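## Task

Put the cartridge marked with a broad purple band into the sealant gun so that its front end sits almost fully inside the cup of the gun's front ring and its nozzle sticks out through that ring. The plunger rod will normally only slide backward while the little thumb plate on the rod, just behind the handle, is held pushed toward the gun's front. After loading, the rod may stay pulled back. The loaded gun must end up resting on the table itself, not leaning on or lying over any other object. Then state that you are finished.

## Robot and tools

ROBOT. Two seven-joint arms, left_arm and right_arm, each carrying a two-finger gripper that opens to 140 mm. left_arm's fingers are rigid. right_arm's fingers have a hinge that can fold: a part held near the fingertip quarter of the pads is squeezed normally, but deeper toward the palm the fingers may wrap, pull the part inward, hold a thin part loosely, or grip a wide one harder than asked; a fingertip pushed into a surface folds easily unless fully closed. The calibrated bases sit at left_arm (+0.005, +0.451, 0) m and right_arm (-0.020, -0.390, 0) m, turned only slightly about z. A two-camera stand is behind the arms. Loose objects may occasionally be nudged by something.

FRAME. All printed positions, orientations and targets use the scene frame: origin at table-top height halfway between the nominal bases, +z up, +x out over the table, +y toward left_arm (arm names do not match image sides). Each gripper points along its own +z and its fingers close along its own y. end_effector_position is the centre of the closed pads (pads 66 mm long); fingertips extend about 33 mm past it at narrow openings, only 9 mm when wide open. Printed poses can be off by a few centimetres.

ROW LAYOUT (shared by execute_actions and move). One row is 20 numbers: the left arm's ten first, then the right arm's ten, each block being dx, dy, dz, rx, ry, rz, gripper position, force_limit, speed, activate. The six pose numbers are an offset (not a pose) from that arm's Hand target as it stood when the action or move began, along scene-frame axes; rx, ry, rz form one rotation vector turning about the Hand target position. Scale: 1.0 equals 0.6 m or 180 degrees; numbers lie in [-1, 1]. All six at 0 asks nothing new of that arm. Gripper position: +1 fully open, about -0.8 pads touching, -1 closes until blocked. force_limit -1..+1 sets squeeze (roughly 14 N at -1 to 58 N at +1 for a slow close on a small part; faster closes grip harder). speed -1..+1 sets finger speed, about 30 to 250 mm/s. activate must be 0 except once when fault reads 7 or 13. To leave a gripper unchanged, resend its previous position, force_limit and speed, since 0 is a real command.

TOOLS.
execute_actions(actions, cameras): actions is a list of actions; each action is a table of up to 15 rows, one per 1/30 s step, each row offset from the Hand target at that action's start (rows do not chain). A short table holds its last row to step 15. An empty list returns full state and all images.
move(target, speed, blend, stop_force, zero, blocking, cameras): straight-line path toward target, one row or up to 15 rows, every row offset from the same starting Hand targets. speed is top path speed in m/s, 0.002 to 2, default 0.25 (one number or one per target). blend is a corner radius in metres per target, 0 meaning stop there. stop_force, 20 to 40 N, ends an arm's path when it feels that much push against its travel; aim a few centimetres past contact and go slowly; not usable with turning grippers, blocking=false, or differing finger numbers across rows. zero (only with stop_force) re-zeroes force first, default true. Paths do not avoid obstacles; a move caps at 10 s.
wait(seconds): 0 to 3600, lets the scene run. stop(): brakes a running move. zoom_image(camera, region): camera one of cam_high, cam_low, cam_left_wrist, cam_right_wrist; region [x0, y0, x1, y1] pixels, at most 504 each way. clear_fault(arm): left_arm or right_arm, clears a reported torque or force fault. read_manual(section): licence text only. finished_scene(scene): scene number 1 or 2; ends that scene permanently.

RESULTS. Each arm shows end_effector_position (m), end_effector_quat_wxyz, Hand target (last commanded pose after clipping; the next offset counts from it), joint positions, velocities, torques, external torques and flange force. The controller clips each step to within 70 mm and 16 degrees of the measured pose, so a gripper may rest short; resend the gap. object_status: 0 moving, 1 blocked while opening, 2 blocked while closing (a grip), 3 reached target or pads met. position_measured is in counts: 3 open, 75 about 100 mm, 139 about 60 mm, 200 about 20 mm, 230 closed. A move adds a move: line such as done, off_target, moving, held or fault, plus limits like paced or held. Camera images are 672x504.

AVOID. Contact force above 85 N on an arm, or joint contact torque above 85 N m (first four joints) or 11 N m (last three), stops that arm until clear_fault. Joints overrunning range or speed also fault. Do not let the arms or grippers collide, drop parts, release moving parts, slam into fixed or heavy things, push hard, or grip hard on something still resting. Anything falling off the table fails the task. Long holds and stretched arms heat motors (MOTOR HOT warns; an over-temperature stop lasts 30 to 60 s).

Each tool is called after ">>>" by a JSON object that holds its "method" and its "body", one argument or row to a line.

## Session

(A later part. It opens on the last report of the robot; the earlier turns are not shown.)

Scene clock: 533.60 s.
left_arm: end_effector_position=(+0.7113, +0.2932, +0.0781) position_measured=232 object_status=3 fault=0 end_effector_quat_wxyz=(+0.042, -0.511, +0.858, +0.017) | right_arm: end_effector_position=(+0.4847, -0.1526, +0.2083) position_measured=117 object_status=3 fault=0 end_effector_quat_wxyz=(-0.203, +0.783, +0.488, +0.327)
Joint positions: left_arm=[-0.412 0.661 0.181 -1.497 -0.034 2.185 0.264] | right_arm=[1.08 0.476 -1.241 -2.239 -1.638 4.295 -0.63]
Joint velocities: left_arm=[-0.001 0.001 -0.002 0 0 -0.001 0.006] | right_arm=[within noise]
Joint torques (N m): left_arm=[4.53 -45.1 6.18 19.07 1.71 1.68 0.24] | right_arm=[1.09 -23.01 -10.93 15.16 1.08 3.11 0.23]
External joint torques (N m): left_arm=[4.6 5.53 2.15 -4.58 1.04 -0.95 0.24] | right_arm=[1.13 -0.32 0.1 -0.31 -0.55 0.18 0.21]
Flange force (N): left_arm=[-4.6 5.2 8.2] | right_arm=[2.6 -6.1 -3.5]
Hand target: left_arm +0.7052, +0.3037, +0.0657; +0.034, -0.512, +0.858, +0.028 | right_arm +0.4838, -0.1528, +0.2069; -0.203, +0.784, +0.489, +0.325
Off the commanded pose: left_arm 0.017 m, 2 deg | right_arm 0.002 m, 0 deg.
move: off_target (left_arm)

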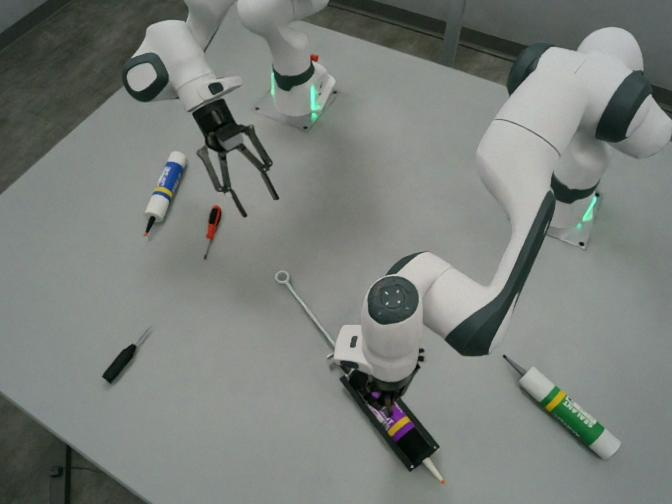

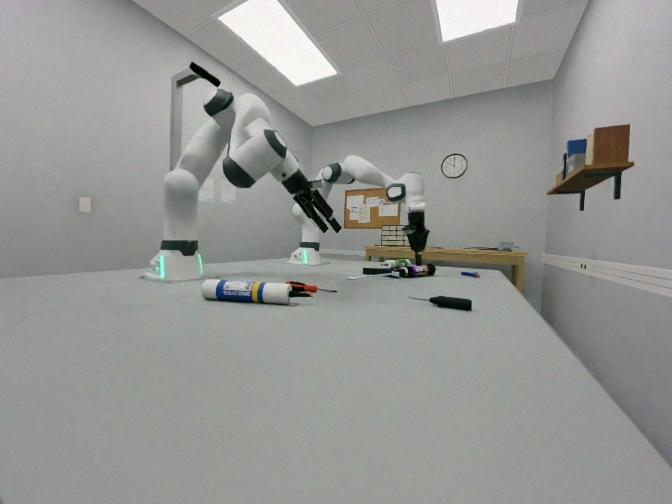

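>>> {"method": "move", "body": {
  "target": [
    [-0.03,-0.045,0.44,0,0,0,-1,0,-1,0,0,0,0,0,0,0,0.1,0.3,-1,0],
    [-0.03,-0.045,0.44,0,0,0,0.1,0,-1,0,0,0,0,0,0,0,0.1,0.3,-1,0]
  ],
  "speed": 0.15,
  "cameras": ["cam_high","cam_left_wrist"]
}}

>>> {"method": "zoom_image", "body": {
  "camera": "cam_high",
  "region": [330, 355, 450, 475]
}}

>>> {"method": "zoom_image", "body": {
  "camera": "cam_left_wrist",
  "region": [200, 0, 500, 300]
}}

Scene clock: 546.40 s.
left_arm: end_effector_position=(+0.6876, +0.2761, +0.3304) position_measured=117 object_status=0 fault=0 end_effector_quat_wxyz=(+0.036, -0.510, +0.859, +0.028) | right_arm: end_effector_position=(+0.4847, -0.1526, +0.2083) position_measured=117 object_status=3 fault=0 end_effector_quat_wxyz=(-0.203, +0.783, +0.488, +0.327)
Joint positions: left_arm=[-0.439 0.529 0.2 -1.052 -0.01 1.584 0.252] | right_arm=[1.08 0.476 -1.241 -2.239 -1.638 4.295 -0.63]
Joint torques (N m): left_arm=[1.16 -49.21 3.1 23.25 1.08 2.26 -0.19] | right_arm=[1.13 -22.97 -10.94 15.21 1.08 3.11 0.21]
External joint torques (N m): left_arm=[1.1 -1.44 -0.05 -0.69 0.1 -0.32 -0.19] | right_arm=[1.14 -0.28 0.08 -0.29 -0.55 0.17 0.19]
Flange force (N): left_arm=[0.0 0.0 0.0] | right_arm=[2.6 -6.0 -3.4]
Hand target: left_arm +0.6872, +0.2767, +0.3297; +0.034, -0.512, +0.858, +0.028 | right_arm +0.4838, -0.1528, +0.2069; -0.203, +0.784, +0.489, +0.325
Off the commanded pose: left_arm 0.001 m, 0 deg | right_arm 0.002 m, 0 deg.
move: done

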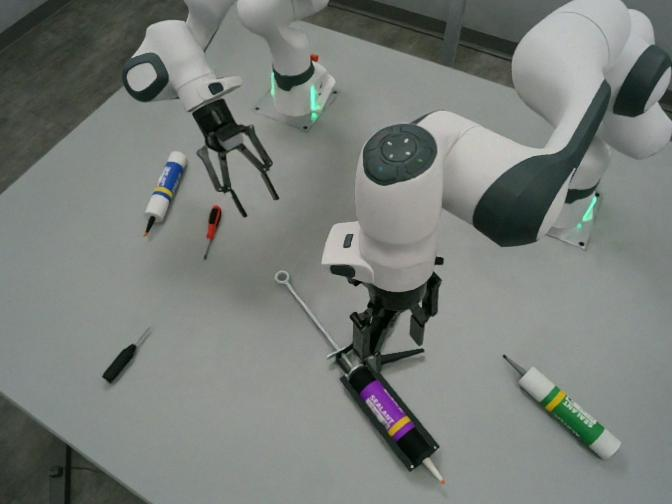

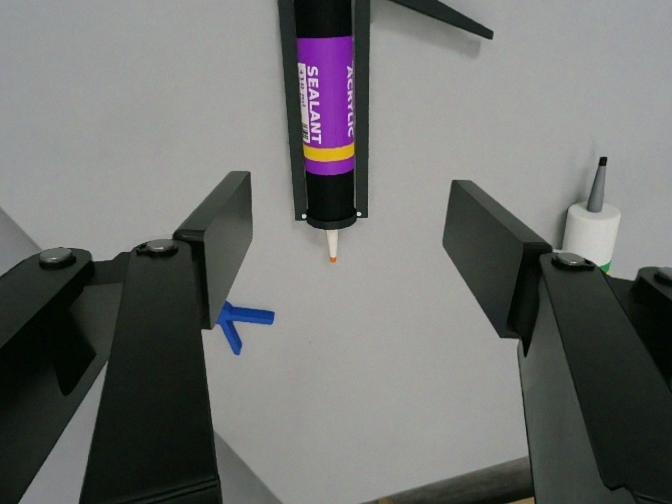

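Scaled by 4.200.

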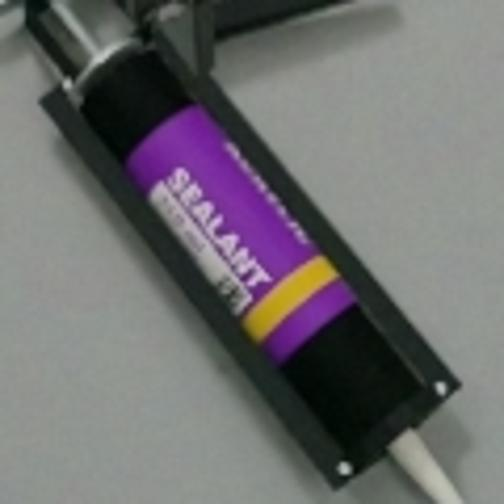

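Scaled by 1.680.

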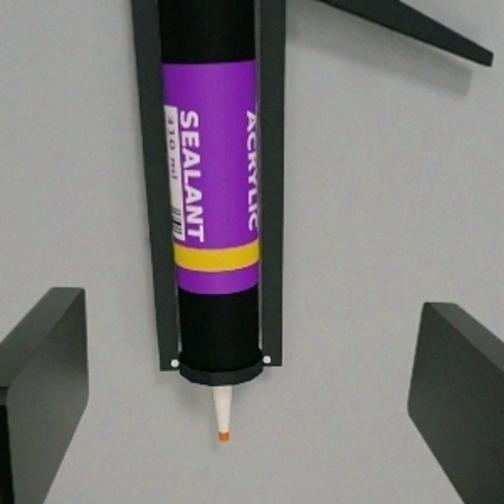

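>>> {"method": "move", "body": {
  "target": [
    [-0.0075,0.0035,-0.39,0,0,0,0.1,0,-1,0,0,0,0,0,0,0,0.1,0.3,-1,0],
    [-0.0075,0.0035,-0.44,0,0,0,0.1,0,-1,0,0,0,0,0,0,0,0.1,0.3,-1,0]
  ],
  "speed": [0.2,0.06]
}}

>>> {"method": "move", "body": {
  "target": [0,0,0,0,0,0,-1,-0.1,-1,0,0,0,0,0,0,0,0.1,0.3,-1,0],
  "cameras": ["cam_low","cam_high"]
}}

>>> {"method": "zoom_image", "body": {
  "camera": "cam_low",
  "region": [390, 240, 450, 290]
}}

Scene clock: 566.43 s.
left_arm: end_effector_position=(+0.6821, +0.2791, +0.0665) position_measured=117 object_status=3 fault=0 end_effector_quat_wxyz=(+0.034, -0.510, +0.859, +0.030) | right_arm: end_effector_position=(+0.4847, -0.1526, +0.2083) position_measured=117 object_status=3 fault=0 end_effector_quat_wxyz=(-0.203, +0.783, +0.488, +0.327)
Joint positions: left_arm=[-0.46 0.626 0.192 -1.583 -0.026 2.203 0.231] | right_arm=[1.08 0.476 -1.241 -2.239 -1.638 4.295 -0.63]
Joint velocities: left_arm=[-0.001 0.001 0 0 0 0.004 -0.001] | right_arm=[within noise]
Joint torques (N m): left_arm=[0.89 -51.37 4.04 22.34 0.51 2.83 -0.13] | right_arm=[1.09 -22.98 -10.93 15.21 1.09 3.11 0.23]
External joint torques (N m): left_arm=[0.9 -2.14 -0.1 -0.83 -0.13 0.28 -0.12] | right_arm=[0.97 -0.36 -0.05 -0.24 -0.53 0.17 0.21]
Flange force (N): left_arm=[1.3 11.1 -1.9] | right_arm=[2.6 -5.7 -3.7]
Hand target: left_arm +0.6827, +0.2788, +0.0657; +0.034, -0.512, +0.858, +0.028 | right_arm +0.4838, -0.1528, +0.2069; -0.203, +0.784, +0.489, +0.325
Off the commanded pose: left_arm 0.001 m, 0 deg | right_arm 0.002 m, 0 deg.
move: done

Scene clock: 569.00 s.
left_arm: end_effector_position=(+0.6914, +0.2747, +0.0779) position_measured=231 object_status=0 fault=0 end_effector_quat_wxyz=(+0.044, -0.510, +0.859, +0.018) | right_arm: end_effector_position=(+0.4847, -0.1526, +0.2083) position_measured=117 object_status=3 fault=0 end_effector_quat_wxyz=(-0.203, +0.783, +0.488, +0.327)
Joint positions: left_arm=[-0.462 0.616 0.194 -1.577 -0.028 2.217 0.231] | right_arm=[1.08 0.476 -1.241 -2.239 -1.638 4.295 -0.63]
Joint torques (N m): left_arm=[1.21 -43.09 3.81 17.83 0.7 1.46 -0.13] | right_arm=[1.05 -22.97 -10.95 15.21 1.09 3.11 0.25]
External joint torques (N m): left_arm=[1.4 6.38 -0.2 -5.74 0.05 -1.19 -0.12] | right_arm=[1.14 -0.25 0.13 -0.27 -0.54 0.18 0.23]
Flange force (N): left_arm=[0.8 7.3 9.3] | right_arm=[2.7 -5.7 -3.2]
Hand target: left_arm +0.6827, +0.2788, +0.0657; +0.034, -0.512, +0.858, +0.028 | right_arm +0.4838, -0.1528, +0.2069; -0.203, +0.784, +0.489, +0.325
Off the commanded pose: left_arm 0.016 m, 2 deg | right_arm 0.002 m, 0 deg.
move: done
Images, in order (width x height): cam_high 672x504, cam_low 672x504.

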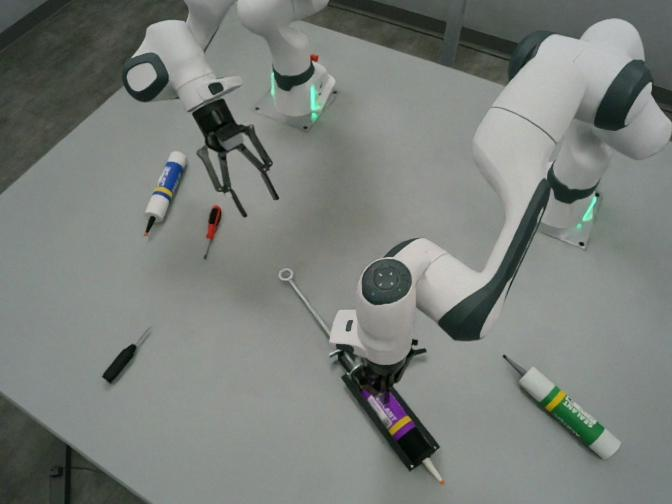

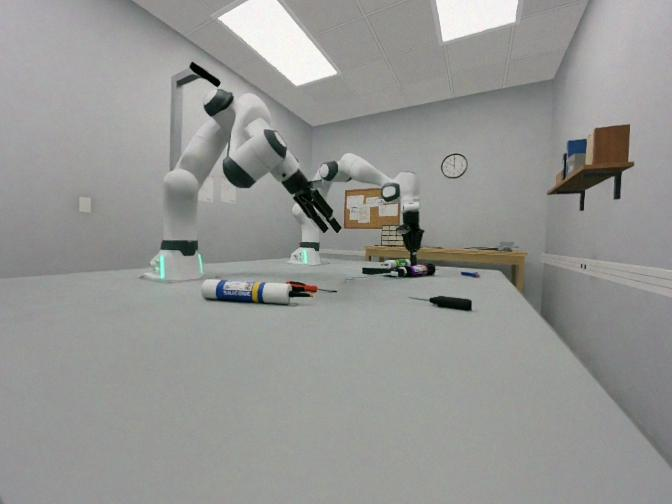

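Scaled by 8.400.

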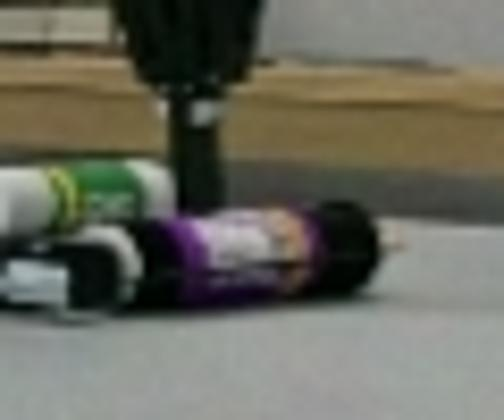

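>>> {"method": "move", "body": {
  "target": [
    [0,0,0.06,0,0,0,-1,-0.1,-1,0,0,0,0,0,0,0,0.1,0.3,-1,0],
    [0,0,0.06,0,0,0,0.1,0,-1,0,0,0,0,0,0,0,0.1,0.3,-1,0],
    [0,0,-0.018,0,0,0,0.1,0,-1,0,0,0,0,0,0,0,0.1,0.3,-1,0],
    [0,0,-0.018,0,0,0,-1,-0.1,-1,0,0,0,0,0,0,0,0.1,0.3,-1,0]
  ],
  "speed": [0.1,0.1,0.06,0.05]
}}

>>> {"method": "wait", "body": {
  "seconds": 1
}}

Scene clock: 578.77 s.
left_arm: end_effector_position=(+0.6874, +0.2764, +0.0585) position_measured=162 object_status=2 fault=0 end_effector_quat_wxyz=(+0.040, -0.510, +0.859, +0.024) | right_arm: end_effector_position=(+0.4847, -0.1526, +0.2083) position_measured=117 object_status=3 fault=0 end_effector_quat_wxyz=(-0.203, +0.783, +0.488, +0.327)
Joint positions: left_arm=[-0.463 0.641 0.195 -1.584 -0.033 2.235 0.23] | right_arm=[1.08 0.476 -1.241 -2.239 -1.638 4.295 -0.63]
Joint torques (N m): left_arm=[1.32 -49.49 4.49 19.84 0.78 1.3 -0.03] | right_arm=[1.07 -22.98 -10.99 15.17 1.09 3.12 0.25]
External joint torques (N m): left_arm=[1.38 -0.07 0.24 -3.22 0.15 -1.28 -0.02] | right_arm=[1.1 -0.25 0.04 -0.28 -0.54 0.18 0.23]
Flange force (N): left_arm=[1.2 13.8 -1.3] | right_arm=[2.7 -5.8 -3.4]
Hand target: left_arm +0.6827, +0.2788, +0.0549; +0.034, -0.512, +0.858, +0.028 | right_arm +0.4838, -0.1528, +0.2069; -0.203, +0.784, +0.489, +0.325
Off the commanded pose: left_arm 0.006 m, 1 deg | right_arm 0.002 m, 0 deg.
move: off_target (left_arm)

Scene clock: 579.77 s.
left_arm: end_effector_position=(+0.6874, +0.2764, +0.0585) position_measured=162 object_status=2 fault=0 end_effector_quat_wxyz=(+0.040, -0.510, +0.859, +0.024) | right_arm: end_effector_position=(+0.4847, -0.1526, +0.2083) position_measured=117 object_status=3 fault=0 end_effector_quat_wxyz=(-0.203, +0.783, +0.488, +0.327)
Joint positions: left_arm=[-0.463 0.641 0.195 -1.584 -0.033 2.235 0.23] | right_arm=[1.08 0.476 -1.241 -2.239 -1.638 4.295 -0.63]
Joint torques (N m): left_arm=[1.28 -49.52 4.52 19.85 0.79 1.31 -0.02] | right_arm=[1.1 -23 -10.94 15.22 1.08 3.11 0.24]
External joint torques (N m): left_arm=[1.36 -0.08 0.28 -3.21 0.16 -1.27 -0.02] | right_arm=[1.13 -0.29 0.09 -0.27 -0.56 0.17 0.22]
Flange force (N): left_arm=[1.2 13.8 -1.3] | right_arm=[2.7 -5.9 -3.4]
Hand target: left_arm +0.6827, +0.2788, +0.0549; +0.034, -0.512, +0.858, +0.028 | right_arm +0.4838, -0.1528, +0.2069; -0.203, +0.784, +0.489, +0.325
Tool commands: left_gripper/position=-1.0 left_gripper/force_limit=-0.1 left_gripper/speed=-1.0 left_gripper/activate=+0.0 right_gripper/position=+0.1 right_gripper/force_limit=+0.3 right_gripper/speed=-1.0 right_gripper/activate=+0.0
Off the commanded pose: left_arm 0.006 m, 1 deg | right_arm 0.002 m, 0 deg.
wait: 1.00 s; at rest by 0.17 s

Gripped. Push forward 22 mm, back off, release.

>>> {"method": "move", "body": {
  "target": [
    [0.028,0.046,0,0,0,0,-1,-0.1,-1,0,0,0,0,0,0,0,0.1,0.3,-1,0],
    [0.02,0.034,0.004,0,0,0,-1,-0.1,-1,0,0,0,0,0,0,0,0.1,0.3,-1,0],
    [0.02,0.034,0.004,0,0,0,0.0,-0.1,-1,0,0,0,0,0,0,0,0.1,0.3,-1,0],
    [0.02,0.034,0.45,0,0,0,0.0,-0.1,-1,0,0,0,0,0,0,0,0.1,0.3,-1,0]
  ],
  "speed": [0.05,0.05,0.1,0.15],
  "cameras": ["cam_high","cam_left_wrist"]
}}

>>> {"method": "zoom_image", "body": {
  "camera": "cam_high",
  "region": [330, 355, 450, 475]
}}

>>> {"method": "zoom_image", "body": {
  "camera": "cam_left_wrist",
  "region": [200, 0, 500, 300]
}}

Scene clock: 591.60 s.
left_arm: end_effector_position=(+0.6956, +0.2993, +0.3257) position_measured=129 object_status=3 fault=0 end_effector_quat_wxyz=(+0.037, -0.514, +0.857, +0.028) | right_arm: end_effector_position=(+0.4847, -0.1526, +0.2083) position_measured=117 object_status=3 fault=0 end_effector_quat_wxyz=(-0.203, +0.783, +0.488, +0.327)
Joint positions: left_arm=[-0.409 0.53 0.206 -1.064 -0.013 1.601 0.278] | right_arm=[1.08 0.476 -1.241 -2.239 -1.638 4.295 -0.63]
Joint velocities: left_arm=[0 0 -0.001 0 -0.001 -0.005 0] | right_arm=[within noise]
Joint torques (N m): left_arm=[1.2 -49.25 2.69 23.38 1.13 2.3 0.27] | right_arm=[1.09 -23.01 -10.96 15.24 1.08 3.09 0.21]
External joint torques (N m): left_arm=[1.16 -1.27 -0.55 -0.69 0.16 -0.29 0.27] | right_arm=[1.11 -0.32 0.05 -0.25 -0.55 0.16 0.19]
Flange force (N): left_arm=[0.0 0.0 0.0] | right_arm=[2.7 -6.0 -3.5]
Hand target: left_arm +0.6947, +0.2992, +0.3249; +0.034, -0.512, +0.858, +0.028 | right_arm +0.4838, -0.1528, +0.2069; -0.203, +0.784, +0.489, +0.325
Off the commanded pose: left_arm 0.001 m, 0 deg | right_arm 0.002 m, 0 deg.
move: done; target 3's new numbers were sent with left_arm's hand 0.004 m and 1 deg from that target

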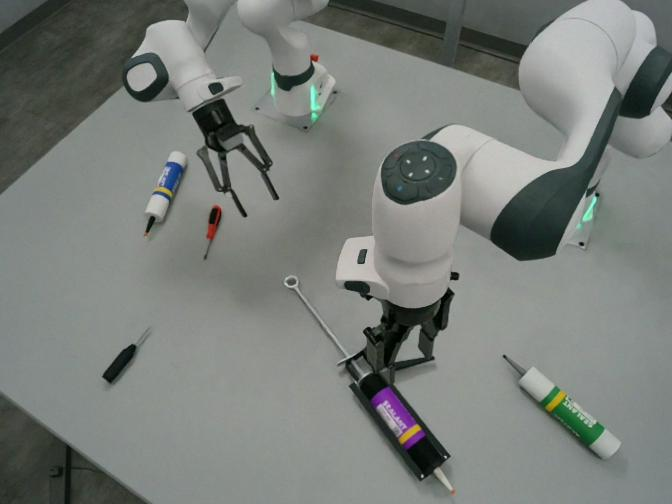

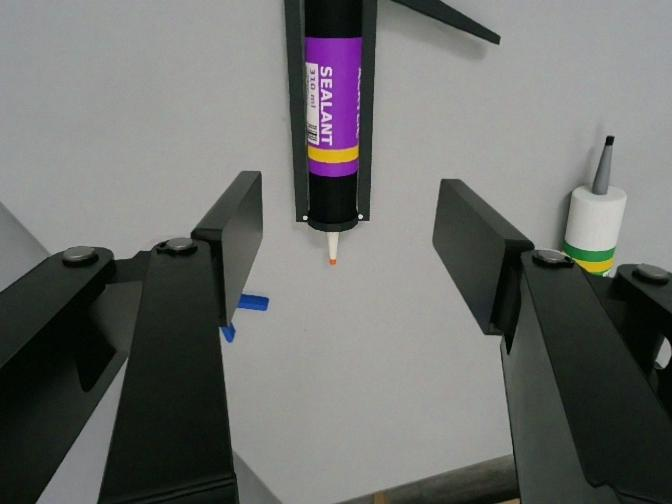

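Scaled by 4.200.

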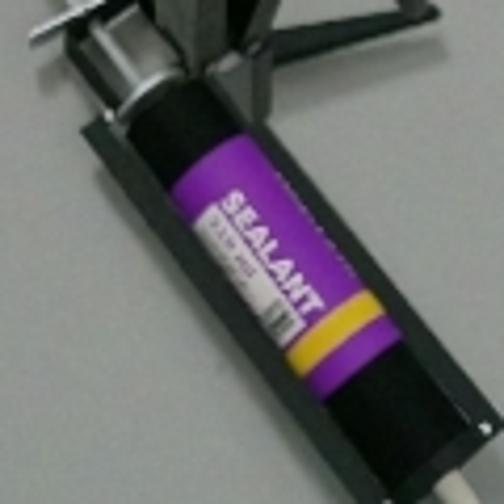

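Scaled by 1.680.

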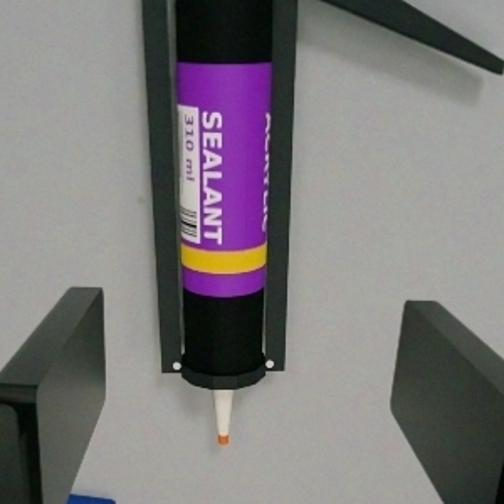

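>>> {"method": "finished_scene", "body": {
  "scene": 2
}}

The scene is finished: the task was done.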